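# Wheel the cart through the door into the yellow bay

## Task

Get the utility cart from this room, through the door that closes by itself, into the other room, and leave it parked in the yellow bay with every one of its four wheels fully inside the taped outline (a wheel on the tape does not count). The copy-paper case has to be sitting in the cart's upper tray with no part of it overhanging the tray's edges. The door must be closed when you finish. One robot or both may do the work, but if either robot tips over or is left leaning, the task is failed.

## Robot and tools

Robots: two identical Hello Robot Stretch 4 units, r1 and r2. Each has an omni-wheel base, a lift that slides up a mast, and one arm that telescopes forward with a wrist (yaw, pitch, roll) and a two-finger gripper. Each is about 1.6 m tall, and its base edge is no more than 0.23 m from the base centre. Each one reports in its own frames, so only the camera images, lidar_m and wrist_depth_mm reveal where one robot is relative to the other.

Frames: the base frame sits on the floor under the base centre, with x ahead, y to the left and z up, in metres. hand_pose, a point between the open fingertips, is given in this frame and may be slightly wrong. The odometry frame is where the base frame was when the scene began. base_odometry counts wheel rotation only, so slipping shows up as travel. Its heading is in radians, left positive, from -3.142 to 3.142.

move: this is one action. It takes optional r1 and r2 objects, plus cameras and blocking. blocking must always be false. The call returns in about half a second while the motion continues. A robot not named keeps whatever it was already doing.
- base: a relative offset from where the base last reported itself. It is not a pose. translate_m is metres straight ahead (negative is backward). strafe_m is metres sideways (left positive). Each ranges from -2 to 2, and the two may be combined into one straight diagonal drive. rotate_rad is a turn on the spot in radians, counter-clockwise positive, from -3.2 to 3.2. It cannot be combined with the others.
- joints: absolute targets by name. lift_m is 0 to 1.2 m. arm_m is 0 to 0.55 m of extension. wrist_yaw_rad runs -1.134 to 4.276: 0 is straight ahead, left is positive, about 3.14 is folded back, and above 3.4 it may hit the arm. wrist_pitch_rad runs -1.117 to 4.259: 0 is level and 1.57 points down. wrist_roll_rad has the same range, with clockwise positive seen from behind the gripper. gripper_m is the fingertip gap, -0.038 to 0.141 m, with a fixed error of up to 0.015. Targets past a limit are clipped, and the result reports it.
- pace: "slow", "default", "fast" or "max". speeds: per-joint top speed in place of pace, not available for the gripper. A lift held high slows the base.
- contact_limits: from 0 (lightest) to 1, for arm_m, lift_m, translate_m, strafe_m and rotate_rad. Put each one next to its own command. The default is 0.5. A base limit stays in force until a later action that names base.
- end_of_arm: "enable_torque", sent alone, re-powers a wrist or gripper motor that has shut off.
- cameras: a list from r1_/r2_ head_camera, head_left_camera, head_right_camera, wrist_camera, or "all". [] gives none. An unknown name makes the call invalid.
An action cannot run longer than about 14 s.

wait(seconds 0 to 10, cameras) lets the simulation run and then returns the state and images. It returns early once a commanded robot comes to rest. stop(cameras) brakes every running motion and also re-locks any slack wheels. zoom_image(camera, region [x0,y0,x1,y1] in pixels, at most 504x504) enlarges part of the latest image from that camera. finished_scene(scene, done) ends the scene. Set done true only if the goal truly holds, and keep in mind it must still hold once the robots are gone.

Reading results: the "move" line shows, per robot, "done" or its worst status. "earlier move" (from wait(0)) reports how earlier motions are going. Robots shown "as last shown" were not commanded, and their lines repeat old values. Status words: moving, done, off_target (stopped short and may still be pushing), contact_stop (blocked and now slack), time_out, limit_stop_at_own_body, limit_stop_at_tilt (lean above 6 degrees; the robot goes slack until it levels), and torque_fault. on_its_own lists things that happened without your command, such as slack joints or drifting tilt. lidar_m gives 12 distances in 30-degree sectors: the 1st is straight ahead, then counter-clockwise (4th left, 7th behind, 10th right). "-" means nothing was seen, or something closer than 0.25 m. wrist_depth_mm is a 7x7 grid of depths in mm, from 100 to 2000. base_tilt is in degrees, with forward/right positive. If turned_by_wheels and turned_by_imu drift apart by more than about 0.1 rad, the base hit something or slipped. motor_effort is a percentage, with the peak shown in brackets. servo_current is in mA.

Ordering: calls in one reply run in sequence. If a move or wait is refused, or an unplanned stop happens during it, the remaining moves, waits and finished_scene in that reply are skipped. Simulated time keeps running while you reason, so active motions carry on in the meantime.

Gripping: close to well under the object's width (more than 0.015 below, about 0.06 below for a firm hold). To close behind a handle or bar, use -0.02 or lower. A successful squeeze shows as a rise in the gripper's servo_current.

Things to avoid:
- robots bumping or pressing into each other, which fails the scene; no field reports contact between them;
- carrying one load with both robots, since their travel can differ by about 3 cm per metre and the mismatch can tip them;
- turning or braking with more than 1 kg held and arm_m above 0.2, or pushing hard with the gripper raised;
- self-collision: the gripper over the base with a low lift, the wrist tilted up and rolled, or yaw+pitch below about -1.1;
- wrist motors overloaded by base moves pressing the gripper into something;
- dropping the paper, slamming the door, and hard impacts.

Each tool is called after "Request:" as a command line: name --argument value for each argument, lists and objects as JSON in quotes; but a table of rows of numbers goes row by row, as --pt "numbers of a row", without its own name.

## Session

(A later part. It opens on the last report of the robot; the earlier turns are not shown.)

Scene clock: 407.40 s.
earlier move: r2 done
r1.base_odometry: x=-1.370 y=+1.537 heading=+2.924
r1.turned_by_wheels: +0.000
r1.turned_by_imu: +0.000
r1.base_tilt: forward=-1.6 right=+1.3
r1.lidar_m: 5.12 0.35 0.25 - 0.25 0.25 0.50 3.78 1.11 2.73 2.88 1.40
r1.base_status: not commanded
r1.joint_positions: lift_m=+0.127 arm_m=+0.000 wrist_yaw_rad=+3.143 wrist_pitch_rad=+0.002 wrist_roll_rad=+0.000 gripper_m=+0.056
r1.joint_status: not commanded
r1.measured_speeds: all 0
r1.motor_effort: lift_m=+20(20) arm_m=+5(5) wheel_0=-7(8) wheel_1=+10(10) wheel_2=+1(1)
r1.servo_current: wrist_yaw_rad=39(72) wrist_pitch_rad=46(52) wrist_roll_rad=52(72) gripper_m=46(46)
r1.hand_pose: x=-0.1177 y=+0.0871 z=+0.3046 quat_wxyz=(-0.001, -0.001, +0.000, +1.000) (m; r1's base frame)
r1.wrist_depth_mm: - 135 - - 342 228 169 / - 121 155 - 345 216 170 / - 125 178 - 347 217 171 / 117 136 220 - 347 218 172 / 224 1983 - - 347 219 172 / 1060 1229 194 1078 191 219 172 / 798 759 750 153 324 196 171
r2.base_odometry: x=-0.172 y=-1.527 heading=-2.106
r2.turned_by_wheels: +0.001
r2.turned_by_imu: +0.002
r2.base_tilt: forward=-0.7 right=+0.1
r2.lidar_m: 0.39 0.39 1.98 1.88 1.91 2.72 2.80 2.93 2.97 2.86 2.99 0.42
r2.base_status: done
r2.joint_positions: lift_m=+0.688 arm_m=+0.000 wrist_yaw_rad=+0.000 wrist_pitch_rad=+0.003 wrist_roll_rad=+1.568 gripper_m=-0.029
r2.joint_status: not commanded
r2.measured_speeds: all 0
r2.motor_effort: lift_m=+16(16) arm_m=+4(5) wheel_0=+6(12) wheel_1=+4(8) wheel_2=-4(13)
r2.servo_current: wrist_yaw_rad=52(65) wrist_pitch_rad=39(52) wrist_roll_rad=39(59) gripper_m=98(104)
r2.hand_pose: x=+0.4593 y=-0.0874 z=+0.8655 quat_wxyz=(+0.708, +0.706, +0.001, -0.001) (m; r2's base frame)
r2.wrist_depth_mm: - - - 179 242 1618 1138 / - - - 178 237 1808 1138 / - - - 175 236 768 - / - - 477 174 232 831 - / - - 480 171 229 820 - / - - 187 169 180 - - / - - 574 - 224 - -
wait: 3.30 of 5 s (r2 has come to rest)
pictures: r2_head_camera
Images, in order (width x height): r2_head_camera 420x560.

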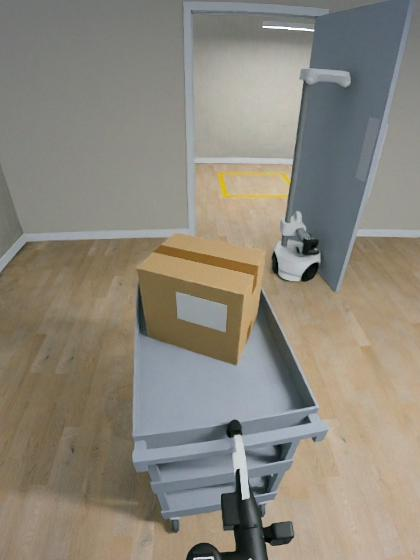

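Request:
move --r2 '{"base":{"rotate_rad":0.05},"pace":"slow"}' --blocking false --cameras '[]'

Request:
wait --seconds 2 --cameras '[]'

Request:
move --r2 '{"base":{"translate_m":-0.35,"strafe_m":-0.26},"pace":"slow"}' --blocking false --cameras '[]'

Request:
wait --seconds 7 --cameras '[]'

Request:
move --r2 '{"base":{"translate_m":-0.7},"pace":"slow"}' --blocking false --cameras '[]'

Request:
wait --seconds 10 --cameras '["r2_head_camera"]'

Scene clock: 423.77 s.
move: r2 moving
r1: as last shown
r1.lidar_m: 5.11 0.35 0.25 - 0.25 0.25 0.49 3.77 1.12 2.74 2.88 1.39
r1.motor_effort: lift_m=+20(20) arm_m=+5(5) wheel_0=-7(8) wheel_1=+10(10) wheel_2=+0(1)
r1.servo_current: wrist_yaw_rad=46(59) wrist_pitch_rad=39(46) wrist_roll_rad=52(65) gripper_m=39(46)
r1.wrist_depth_mm: - 135 - - 342 228 169 / - 121 155 - 343 216 170 / - 125 178 - 347 218 171 / 117 136 220 - 347 219 172 / 224 1921 - - 347 219 172 / 1098 1182 194 1078 190 218 172 / 809 741 768 153 324 196 171
r2.base_odometry: x=-0.172 y=-1.527 heading=-2.057
r2.turned_by_wheels: +0.049
r2.turned_by_imu: +0.048
r2.base_tilt: forward=-0.7 right=+0.1
r2.lidar_m: 0.36 0.40 1.92 1.88 1.95 2.87 2.82 2.95 2.93 2.85 3.03 0.44
r2.base_status: rotate_rad moving
r2.joint_positions: lift_m=+0.688 arm_m=+0.000 wrist_yaw_rad=-0.003 wrist_pitch_rad=+0.003 wrist_roll_rad=+1.568 gripper_m=-0.029
r2.joint_status: not commanded
r2.measured_speeds: all 0
r2.motor_effort: lift_m=+16(16) arm_m=+4(4) wheel_0=-3(11) wheel_1=-4(7) wheel_2=-8(9)
r2.servo_current: wrist_yaw_rad=46(52) wrist_pitch_rad=46(46) wrist_roll_rad=52(52) gripper_m=85(104)
r2.hand_pose: x=+0.4590 y=-0.0882 z=+0.8655 quat_wxyz=(+0.708, +0.706, +0.000, -0.002) (m; r2's base frame)
r2.wrist_depth_mm: - - - 172 231 1576 1182 / - - - - 231 1576 554 / - - 609 171 230 798 - / - - 466 170 229 831 - / - - 492 169 228 831 - / - - 186 167 180 - - / - - 591 - 226 - -
pictures: none
No camera images: "cameras" was empty.

Scene clock: 424.03 s.
earlier move: r2 done
r1.base_odometry: x=-1.370 y=+1.537 heading=+2.924
r1.turned_by_wheels: +0.000
r1.turned_by_imu: +0.000
r1.base_tilt: forward=-1.6 right=+1.2
r1.lidar_m: 5.12 0.35 0.25 - 0.25 0.25 0.51 3.78 1.11 2.74 2.84 1.39
r1.base_status: not commanded
r1.joint_positions: lift_m=+0.127 arm_m=+0.000 wrist_yaw_rad=+3.143 wrist_pitch_rad=+0.002 wrist_roll_rad=+0.000 gripper_m=+0.056
r1.joint_status: not commanded
r1.measured_speeds: all 0
r1.motor_effort: lift_m=+20(20) arm_m=+5(5) wheel_0=-7(8) wheel_1=+10(10) wheel_2=+1(1)
r1.servo_current: wrist_yaw_rad=52(59) wrist_pitch_rad=46(46) wrist_roll_rad=59(65) gripper_m=39(46)
r1.hand_pose: x=-0.1177 y=+0.0871 z=+0.3046 quat_wxyz=(-0.001, -0.001, +0.000, +1.000) (m; r1's base frame)
r1.wrist_depth_mm: - 135 - - 343 227 169 / - 122 155 - 343 216 170 / - 125 178 - 345 218 171 / 117 136 220 - 347 219 171 / 223 1983 - - 349 218 172 / 1098 1205 193 1098 191 219 171 / 798 750 750 153 324 196 171
r2.base_odometry: x=-0.172 y=-1.527 heading=-2.057
r2.turned_by_wheels: +0.000
r2.turned_by_imu: +0.000
r2.base_tilt: forward=-0.7 right=+0.1
r2.lidar_m: 0.39 0.39 1.92 1.86 1.98 2.87 2.79 2.99 2.93 2.86 3.02 0.43
r2.base_status: done
r2.joint_positions: lift_m=+0.688 arm_m=+0.000 wrist_yaw_rad=-0.003 wrist_pitch_rad=+0.003 wrist_roll_rad=+1.568 gripper_m=-0.029
r2.joint_status: not commanded
r2.measured_speeds: all 0
r2.motor_effort: lift_m=+16(16) arm_m=+4(4) wheel_0=-6(11) wheel_1=-3(7) wheel_2=-7(9)
r2.servo_current: wrist_yaw_rad=65(65) wrist_pitch_rad=39(46) wrist_roll_rad=46(52) gripper_m=91(104)
r2.hand_pose: x=+0.4590 y=-0.0882 z=+0.8655 quat_wxyz=(+0.708, +0.706, +0.000, -0.002) (m; r2's base frame)
r2.wrist_depth_mm: - - - 172 233 1576 1182 / - - - - 230 1618 554 / - - 615 170 229 788 - / - - 462 169 229 831 - / - - 484 169 228 820 - / - - 187 168 180 - - / - - 591 - 224 - -
wait: 0.27 of 2 s (r2 has come to rest)
pictures: none
No camera images: "cameras" was empty.

Scene clock: 424.53 s.
move: r2 moving
r1: as last shown
r1.base_tilt: forward=-1.6 right=+1.3
r1.lidar_m: 5.12 0.35 0.25 - 0.25 0.25 0.51 3.77 1.09 2.74 2.87 1.38
r1.servo_current: wrist_yaw_rad=46(65) wrist_pitch_rad=39(46) wrist_roll_rad=59(59) gripper_m=46(46)
r1.wrist_depth_mm: - 135 - - 342 225 169 / - 121 155 - 343 216 170 / - 125 178 - 345 218 171 / 116 136 220 - 345 218 172 / 224 1921 - - 347 219 171 / 1078 1182 194 1098 191 218 172 / 798 741 759 153 322 196 170
r2.base_odometry: x=-0.174 y=-1.514 heading=-2.057
r2.turned_by_wheels: +0.000
r2.turned_by_imu: +0.001
r2.base_tilt: forward=-0.7 right=+0.1
r2.lidar_m: 0.39 0.40 1.94 1.89 1.97 2.85 2.80 2.97 2.92 2.84 3.05 0.44
r2.base_status: translate_m moving; strafe_m moving
r2.joint_positions: lift_m=+0.688 arm_m=+0.000 wrist_yaw_rad=-0.002 wrist_pitch_rad=+0.003 wrist_roll_rad=+1.568 gripper_m=-0.029
r2.joint_status: not commanded
r2.measured_speeds: translate_m=-0.043 strafe_m=-0.032 rotate_rad=+0.002 lift_m=+0.000 arm_m=+0.000 wrist_yaw_rad=+0.012 wrist_pitch_rad=+0.000 wrist_roll_rad=+0.000
r2.motor_effort: lift_m=+16(16) arm_m=+4(4) wheel_0=+3(6) wheel_1=-8(10) wheel_2=+10(10)
r2.servo_current: wrist_yaw_rad=52(52) wrist_pitch_rad=39(52) wrist_roll_rad=39(59) gripper_m=98(98)
r2.hand_pose: x=+0.4591 y=-0.0880 z=+0.8655 quat_wxyz=(+0.708, +0.706, +0.000, -0.002) (m; r2's base frame)
r2.wrist_depth_mm: - - - 172 231 1576 1160 / - - - - 230 1618 580 / - - 609 170 229 798 - / - - 466 170 229 842 - / - - 492 169 229 831 - / - - 187 168 181 - - / - - 597 - 226 - -
pictures: none
No camera images: "cameras" was empty.

Scene clock: 429.60 s.
earlier move: r2 done
r1.base_odometry: x=-1.370 y=+1.537 heading=+2.924
r1.turned_by_wheels: +0.000
r1.turned_by_imu: +0.000
r1.base_tilt: forward=-1.6 right=+1.3
r1.lidar_m: 1.85 0.35 0.25 - 0.25 0.25 0.49 3.81 1.10 2.76 2.89 1.63
r1.base_status: not commanded
r1.joint_positions: lift_m=+0.127 arm_m=+0.000 wrist_yaw_rad=+3.143 wrist_pitch_rad=+0.002 wrist_roll_rad=+0.000 gripper_m=+0.056
r1.joint_status: not commanded
r1.measured_speeds: all 0
r1.motor_effort: lift_m=+20(20) arm_m=+5(5) wheel_0=-7(8) wheel_1=+10(10) wheel_2=+0(1)
r1.servo_current: wrist_yaw_rad=52(78) wrist_pitch_rad=46(52) wrist_roll_rad=46(65) gripper_m=46(52)
r1.hand_pose: x=-0.1177 y=+0.0871 z=+0.3046 quat_wxyz=(-0.001, -0.001, +0.000, +1.000) (m; r1's base frame)
r1.wrist_depth_mm: - 135 - - 340 227 169 / - 121 155 - 343 216 170 / - 125 178 - 342 217 171 / 117 136 220 - 347 218 171 / 224 1921 - - 349 219 172 / 1098 1182 194 1098 190 218 171 / 778 750 750 153 320 196 171
r2.base_odometry: x=-0.238 y=-1.096 heading=-2.057
r2.turned_by_wheels: +0.000
r2.turned_by_imu: +0.000
r2.base_tilt: forward=-0.7 right=+0.1
r2.lidar_m: 0.35 0.32 2.21 2.13 2.27 2.54 2.46 2.61 2.66 2.57 2.72 0.46
r2.base_status: done
r2.joint_positions: lift_m=+0.688 arm_m=+0.000 wrist_yaw_rad=+0.003 wrist_pitch_rad=+0.003 wrist_roll_rad=+1.568 gripper_m=-0.029
r2.joint_status: not commanded
r2.measured_speeds: all 0
r2.motor_effort: lift_m=+16(16) arm_m=+4(5) wheel_0=+3(10) wheel_1=-5(10) wheel_2=+7(13)
r2.servo_current: wrist_yaw_rad=46(59) wrist_pitch_rad=39(52) wrist_roll_rad=46(65) gripper_m=98(104)
r2.hand_pose: x=+0.4595 y=-0.0866 z=+0.8655 quat_wxyz=(+0.708, +0.706, +0.002, +0.000) (m; r2's base frame)
r2.wrist_depth_mm: - - - 217 283 294 294 / - - - 206 270 1708 1182 / - - - 194 257 1708 517 / - - - 185 245 798 - / - - 466 178 235 - - / - - 186 169 181 - - / - - 496 - 218 - -
wait: 5.07 of 7 s (r2 has come to rest)
pictures: none
No camera images: "cameras" was empty.

Scene clock: 430.10 s.
move: r2 moving
r1: as last shown
r1.lidar_m: 1.85 0.34 0.25 - 0.25 0.26 0.51 3.77 1.11 2.75 2.86 1.63
r1.motor_effort: lift_m=+20(20) arm_m=+5(5) wheel_0=-8(8) wheel_1=+9(10) wheel_2=+1(1)
r1.servo_current: wrist_yaw_rad=52(65) wrist_pitch_rad=39(46) wrist_roll_rad=39(52) gripper_m=39(46)
r1.wrist_depth_mm: - 135 - - 340 226 169 / - 121 155 - 343 216 170 / - 125 178 - 345 219 171 / 117 136 220 - 345 218 171 / 224 1983 - - 347 218 172 / 1098 1182 194 1098 191 219 172 / 798 750 759 153 322 196 171
r2.base_odometry: x=-0.232 y=-1.085 heading=-2.057
r2.turned_by_wheels: +0.000
r2.turned_by_imu: +0.000
r2.base_tilt: forward=-0.6 right=+0.1
r2.lidar_m: 0.34 0.33 2.24 2.12 2.27 2.54 2.47 2.58 2.64 2.59 2.73 0.44
r2.base_status: translate_m moving
r2.joint_positions: lift_m=+0.688 arm_m=+0.000 wrist_yaw_rad=+0.003 wrist_pitch_rad=+0.003 wrist_roll_rad=+1.568 gripper_m=-0.029
r2.joint_status: not commanded
r2.measured_speeds: translate_m=-0.049 strafe_m=+0.000 rotate_rad=+0.001 lift_m=+0.000 arm_m=+0.000 wrist_yaw_rad=+0.000 wrist_pitch_rad=+0.000 wrist_roll_rad=+0.000
r2.motor_effort: lift_m=+16(16) arm_m=+4(4) wheel_0=-4(9) wheel_1=-6(7) wheel_2=+11(12)
r2.servo_current: wrist_yaw_rad=46(59) wrist_pitch_rad=33(46) wrist_roll_rad=39(59) gripper_m=91(104)
r2.hand_pose: x=+0.4595 y=-0.0866 z=+0.8655 quat_wxyz=(+0.708, +0.706, +0.002, +0.000) (m; r2's base frame)
r2.wrist_depth_mm: - - - 216 283 290 296 / - - - 205 270 1708 1182 / - - - 193 255 1756 525 / - - - 185 245 798 - / - - 466 178 235 788 - / - - 186 169 181 - - / - - 496 - 217 - -
pictures: none
No camera images: "cameras" was empty.

Scene clock: 437.87 s.
earlier move: r2 done
r1.base_odometry: x=-1.370 y=+1.537 heading=+2.924
r1.turned_by_wheels: +0.000
r1.turned_by_imu: +0.000
r1.base_tilt: forward=-1.6 right=+1.3
r1.lidar_m: 2.28 0.34 0.25 - 0.25 0.25 0.51 3.76 1.13 2.75 2.85 2.36
r1.base_status: not commanded
r1.joint_positions: lift_m=+0.127 arm_m=+0.000 wrist_yaw_rad=+3.143 wrist_pitch_rad=+0.002 wrist_roll_rad=+0.000 gripper_m=+0.056
r1.joint_status: not commanded
r1.measured_speeds: all 0
r1.motor_effort: lift_m=+20(20) arm_m=+5(5) wheel_0=-7(8) wheel_1=+9(10) wheel_2=+1(1)
r1.servo_current: wrist_yaw_rad=39(72) wrist_pitch_rad=52(52) wrist_roll_rad=46(72) gripper_m=39(52)
r1.hand_pose: x=-0.1177 y=+0.0871 z=+0.3046 quat_wxyz=(-0.001, -0.001, +0.000, +1.000) (m; r1's base frame)
r1.wrist_depth_mm: - 135 - - 342 226 169 / - 121 155 - 343 216 170 / - 125 178 - 343 217 171 / 117 136 220 - 345 219 171 / 224 1983 - - 347 219 172 / 1118 1182 193 1078 190 218 172 / 788 741 750 153 322 197 172
r2.base_odometry: x=+0.089 y=-0.478 heading=-2.058
r2.turned_by_wheels: -0.001
r2.turned_by_imu: -0.001
r2.base_tilt: forward=-0.7 right=+0.1
r2.lidar_m: 0.39 0.41 2.26 2.16 2.35 1.85 1.77 1.91 2.63 2.53 2.68 0.44
r2.base_status: done
r2.joint_positions: lift_m=+0.688 arm_m=+0.000 wrist_yaw_rad=-0.001 wrist_pitch_rad=+0.003 wrist_roll_rad=+1.568 gripper_m=-0.029
r2.joint_status: not commanded
r2.measured_speeds: all 0
r2.motor_effort: lift_m=+16(16) arm_m=+4(5) wheel_0=-7(12) wheel_1=-5(9) wheel_2=+4(12)
r2.servo_current: wrist_yaw_rad=39(59) wrist_pitch_rad=39(52) wrist_roll_rad=39(65) gripper_m=98(104)
r2.hand_pose: x=+0.4592 y=-0.0878 z=+0.8655 quat_wxyz=(+0.708, +0.706, +0.001, -0.001) (m; r2's base frame)
r2.wrist_depth_mm: - - - 175 236 1708 1182 / - - - - 233 1618 549 / - - 621 172 231 788 - / - - 462 172 230 831 - / - - 484 169 228 831 - / - - 186 168 180 - - / - - 585 - 225 - -
wait: 7.77 of 10 s (r2 has come to rest)
pictures: r2_head_camera
Images, in order (width x height): r2_head_camera 420x560.

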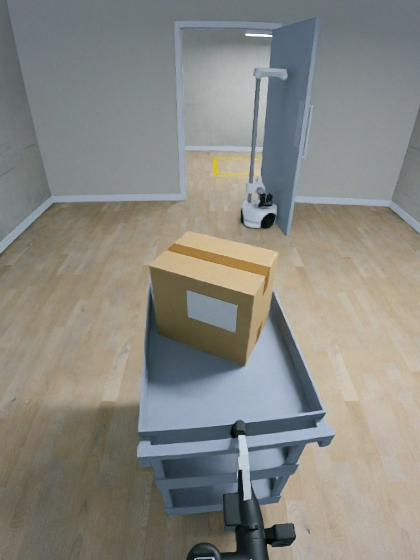

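Request:
move --r2 '{"base":{"strafe_m":0.04},"pace":"slow"}' --blocking false --cameras '[]'

Request:
wait --seconds 2 --cameras '[]'

Request:
move --r2 '{"base":{"translate_m":0.45},"pace":"slow"}' --blocking false --cameras '[]'

Request:
wait --seconds 8 --cameras '["r2_head_camera"]'

Scene clock: 448.20 s.
move: r2 moving
r1: as last shown
r1.lidar_m: 2.26 0.35 0.25 - 0.25 0.25 0.48 3.79 1.11 2.75 2.86 2.34
r1.servo_current: wrist_yaw_rad=52(72) wrist_pitch_rad=39(46) wrist_roll_rad=52(52) gripper_m=39(52)
r1.wrist_depth_mm: - 135 - - 342 226 169 / - 121 155 - 342 216 170 / - 125 178 - 345 218 171 / 117 136 220 - 347 219 171 / 224 1983 - - 347 218 171 / 1078 1182 195 1098 191 219 171 / 788 750 759 153 322 196 171
r2.base_odometry: x=+0.102 y=-0.485 heading=-2.058
r2.turned_by_wheels: -0.001
r2.turned_by_imu: +0.000
r2.base_tilt: forward=-0.7 right=+0.1
r2.lidar_m: 0.38 0.40 2.21 2.14 2.33 1.82 1.77 1.88 2.62 2.57 2.71 0.43
r2.base_status: strafe_m moving
r2.joint_positions: lift_m=+0.688 arm_m=+0.000 wrist_yaw_rad=-0.004 wrist_pitch_rad=+0.003 wrist_roll_rad=+1.568 gripper_m=-0.029
r2.joint_status: not commanded
r2.measured_speeds: translate_m=+0.000 strafe_m=+0.056 rotate_rad=-0.002 lift_m=+0.000 arm_m=+0.000 wrist_yaw_rad=+0.000 wrist_pitch_rad=+0.000 wrist_roll_rad=+0.000
r2.motor_effort: lift_m=+16(16) arm_m=+4(4) wheel_0=-11(13) wheel_1=+6(8) wheel_2=+0(2)
r2.servo_current: wrist_yaw_rad=39(52) wrist_pitch_rad=46(46) wrist_roll_rad=52(52) gripper_m=98(98)
r2.hand_pose: x=+0.4589 y=-0.0887 z=+0.8655 quat_wxyz=(+0.708, +0.706, +0.000, -0.003) (m; r2's base frame)
r2.wrist_depth_mm: - - - 174 234 1708 1160 / - - - - 232 1618 559 / - - 615 172 231 788 - / - - 466 171 229 820 - / - - 488 169 228 820 - / - - 187 168 180 - - / - - 591 - 226 - -
pictures: none
No camera images: "cameras" was empty.

Scene clock: 449.17 s.
earlier move: r2 done
r1.base_odometry: x=-1.370 y=+1.537 heading=+2.924
r1.turned_by_wheels: +0.000
r1.turned_by_imu: +0.000
r1.base_tilt: forward=-1.6 right=+1.3
r1.lidar_m: 2.28 0.36 0.25 - 0.25 0.25 0.51 3.79 1.12 2.74 2.89 2.35
r1.base_status: not commanded
r1.joint_positions: lift_m=+0.127 arm_m=+0.000 wrist_yaw_rad=+3.143 wrist_pitch_rad=+0.002 wrist_roll_rad=+0.000 gripper_m=+0.056
r1.joint_status: not commanded
r1.measured_speeds: all 0
r1.motor_effort: lift_m=+20(20) arm_m=+5(5) wheel_0=-7(8) wheel_1=+9(10) wheel_2=+1(1)
r1.servo_current: wrist_yaw_rad=39(72) wrist_pitch_rad=39(52) wrist_roll_rad=26(65) gripper_m=52(52)
r1.hand_pose: x=-0.1177 y=+0.0871 z=+0.3046 quat_wxyz=(-0.001, -0.001, +0.000, +1.000) (m; r1's base frame)
r1.wrist_depth_mm: - 135 - - 342 227 169 / - 121 155 - 345 216 170 / - 125 178 - 345 217 171 / 116 136 220 - 349 219 171 / 224 1983 - - 349 220 172 / 1098 1182 194 1098 191 218 171 / 798 759 741 153 324 196 171
r2.base_odometry: x=+0.124 y=-0.496 heading=-2.058
r2.turned_by_wheels: +0.000
r2.turned_by_imu: +0.000
r2.base_tilt: forward=-0.7 right=+0.1
r2.lidar_m: 0.38 0.41 2.21 2.11 2.30 1.84 1.75 1.87 2.65 2.58 2.74 0.41
r2.base_status: done
r2.joint_positions: lift_m=+0.688 arm_m=+0.000 wrist_yaw_rad=-0.004 wrist_pitch_rad=+0.003 wrist_roll_rad=+1.568 gripper_m=-0.029
r2.joint_status: not commanded
r2.measured_speeds: all 0
r2.motor_effort: lift_m=+16(16) arm_m=+4(4) wheel_0=-6(13) wheel_1=+2(8) wheel_2=+0(2)
r2.servo_current: wrist_yaw_rad=46(59) wrist_pitch_rad=39(46) wrist_roll_rad=39(65) gripper_m=91(98)
r2.hand_pose: x=+0.4589 y=-0.0887 z=+0.8655 quat_wxyz=(+0.708, +0.706, +0.000, -0.003) (m; r2's base frame)
r2.wrist_depth_mm: - - - 166 225 1576 1205 / - - - 166 226 1661 - / - - 549 167 226 798 - / - - 462 167 227 831 - / - - 496 167 226 831 - / - - 187 167 180 - - / - - - - 228 1756 -
wait: 0.97 of 2 s (r2 has come to rest)
pictures: none
No camera images: "cameras" was empty.

Scene clock: 449.67 s.
move: r2 moving
r1: as last shown
r1.base_tilt: forward=-1.6 right=+1.2
r1.lidar_m: 2.25 0.35 0.25 - 0.25 0.25 0.52 3.78 1.12 2.74 2.88 2.35
r1.motor_effort: lift_m=+20(20) arm_m=+5(5) wheel_0=-7(8) wheel_1=+10(10) wheel_2=+1(1)
r1.servo_current: wrist_yaw_rad=59(72) wrist_pitch_rad=39(46) wrist_roll_rad=46(65) gripper_m=46(52)
r1.wrist_depth_mm: - 135 - - 340 226 169 / - 121 155 - 343 215 170 / - 125 178 - 345 217 170 / 117 136 220 - 347 220 172 / 224 1921 - - 347 219 172 / 1060 1182 193 1098 190 219 172 / 788 741 759 153 324 196 172
r2.base_odometry: x=+0.119 y=-0.507 heading=-2.058
r2.turned_by_wheels: +0.000
r2.turned_by_imu: +0.000
r2.base_tilt: forward=-0.7 right=+0.1
r2.lidar_m: 0.40 0.40 2.25 2.13 2.26 1.84 1.77 1.89 2.65 2.58 2.76 0.45
r2.base_status: translate_m moving
r2.joint_positions: lift_m=+0.688 arm_m=+0.000 wrist_yaw_rad=-0.004 wrist_pitch_rad=+0.003 wrist_roll_rad=+1.568 gripper_m=-0.029
r2.joint_status: not commanded
r2.measured_speeds: translate_m=+0.048 strafe_m=+0.000 rotate_rad=-0.001 lift_m=+0.000 arm_m=+0.000 wrist_yaw_rad=+0.000 wrist_pitch_rad=+0.000 wrist_roll_rad=+0.000
r2.motor_effort: lift_m=+16(16) arm_m=+4(4) wheel_0=+1(6) wheel_1=+5(6) wheel_2=-13(14)
r2.servo_current: wrist_yaw_rad=46(52) wrist_pitch_rad=52(52) wrist_roll_rad=52(59) gripper_m=98(98)
r2.hand_pose: x=+0.4589 y=-0.0887 z=+0.8655 quat_wxyz=(+0.708, +0.706, +0.000, -0.003) (m; r2's base frame)
r2.wrist_depth_mm: - - - 166 225 1576 1205 / - - - 166 225 1618 - / - - 559 167 226 798 - / - - 462 167 227 820 - / - - 496 166 226 820 - / - - 186 167 180 - - / - - - - 227 1618 -
pictures: none
No camera images: "cameras" was empty.

Scene clock: 455.00 s.
earlier move: r2 done
r1.base_odometry: x=-1.370 y=+1.537 heading=+2.924
r1.turned_by_wheels: +0.000
r1.turned_by_imu: +0.000
r1.base_tilt: forward=-1.6 right=+1.3
r1.lidar_m: 1.91 0.35 0.25 - 0.25 0.25 0.50 3.81 1.11 2.75 2.88 1.86
r1.base_status: not commanded
r1.joint_positions: lift_m=+0.127 arm_m=+0.000 wrist_yaw_rad=+3.143 wrist_pitch_rad=+0.002 wrist_roll_rad=+0.000 gripper_m=+0.056
r1.joint_status: not commanded
r1.measured_speeds: all 0
r1.motor_effort: lift_m=+20(20) arm_m=+5(5) wheel_0=-7(8) wheel_1=+9(10) wheel_2=+1(1)
r1.servo_current: wrist_yaw_rad=59(72) wrist_pitch_rad=46(52) wrist_roll_rad=59(65) gripper_m=39(52)
r1.hand_pose: x=-0.1177 y=+0.0871 z=+0.3046 quat_wxyz=(-0.001, -0.001, +0.000, +1.000) (m; r1's base frame)
r1.wrist_depth_mm: - 135 - - 343 226 169 / - 121 155 - 343 216 169 / - 125 178 - 347 218 171 / 117 136 220 - 347 219 171 / 224 1921 - - 347 219 172 / 1098 1182 193 1098 190 219 171 / 788 750 759 153 322 196 171
r2.base_odometry: x=-0.086 y=-0.894 heading=-2.058
r2.turned_by_wheels: +0.000
r2.turned_by_imu: +0.002
r2.base_tilt: forward=-0.7 right=+0.1
r2.lidar_m: 0.36 0.34 2.18 2.11 2.25 2.29 2.22 2.37 2.70 2.59 2.77 0.45
r2.base_status: done
r2.joint_positions: lift_m=+0.688 arm_m=+0.000 wrist_yaw_rad=+0.000 wrist_pitch_rad=+0.003 wrist_roll_rad=+1.568 gripper_m=-0.029
r2.joint_status: not commanded
r2.measured_speeds: all 0
r2.motor_effort: lift_m=+16(16) arm_m=+4(5) wheel_0=+5(12) wheel_1=+3(7) wheel_2=-6(14)
r2.servo_current: wrist_yaw_rad=39(65) wrist_pitch_rad=39(52) wrist_roll_rad=46(59) gripper_m=91(104)
r2.hand_pose: x=+0.4592 y=-0.0875 z=+0.8655 quat_wxyz=(+0.708, +0.706, +0.001, -0.001) (m; r2's base frame)
r2.wrist_depth_mm: - - - 193 258 281 1078 / - - - 187 249 1756 1182 / - - - 182 243 1618 - / - - 530 178 236 - - / - - 469 174 231 809 - / - - 187 168 180 798 - / - - 530 - 219 - -
wait: 5.33 of 8 s (r2 has come to rest)
pictures: r2_head_camera
Images, in order (width x height): r2_head_camera 420x560.

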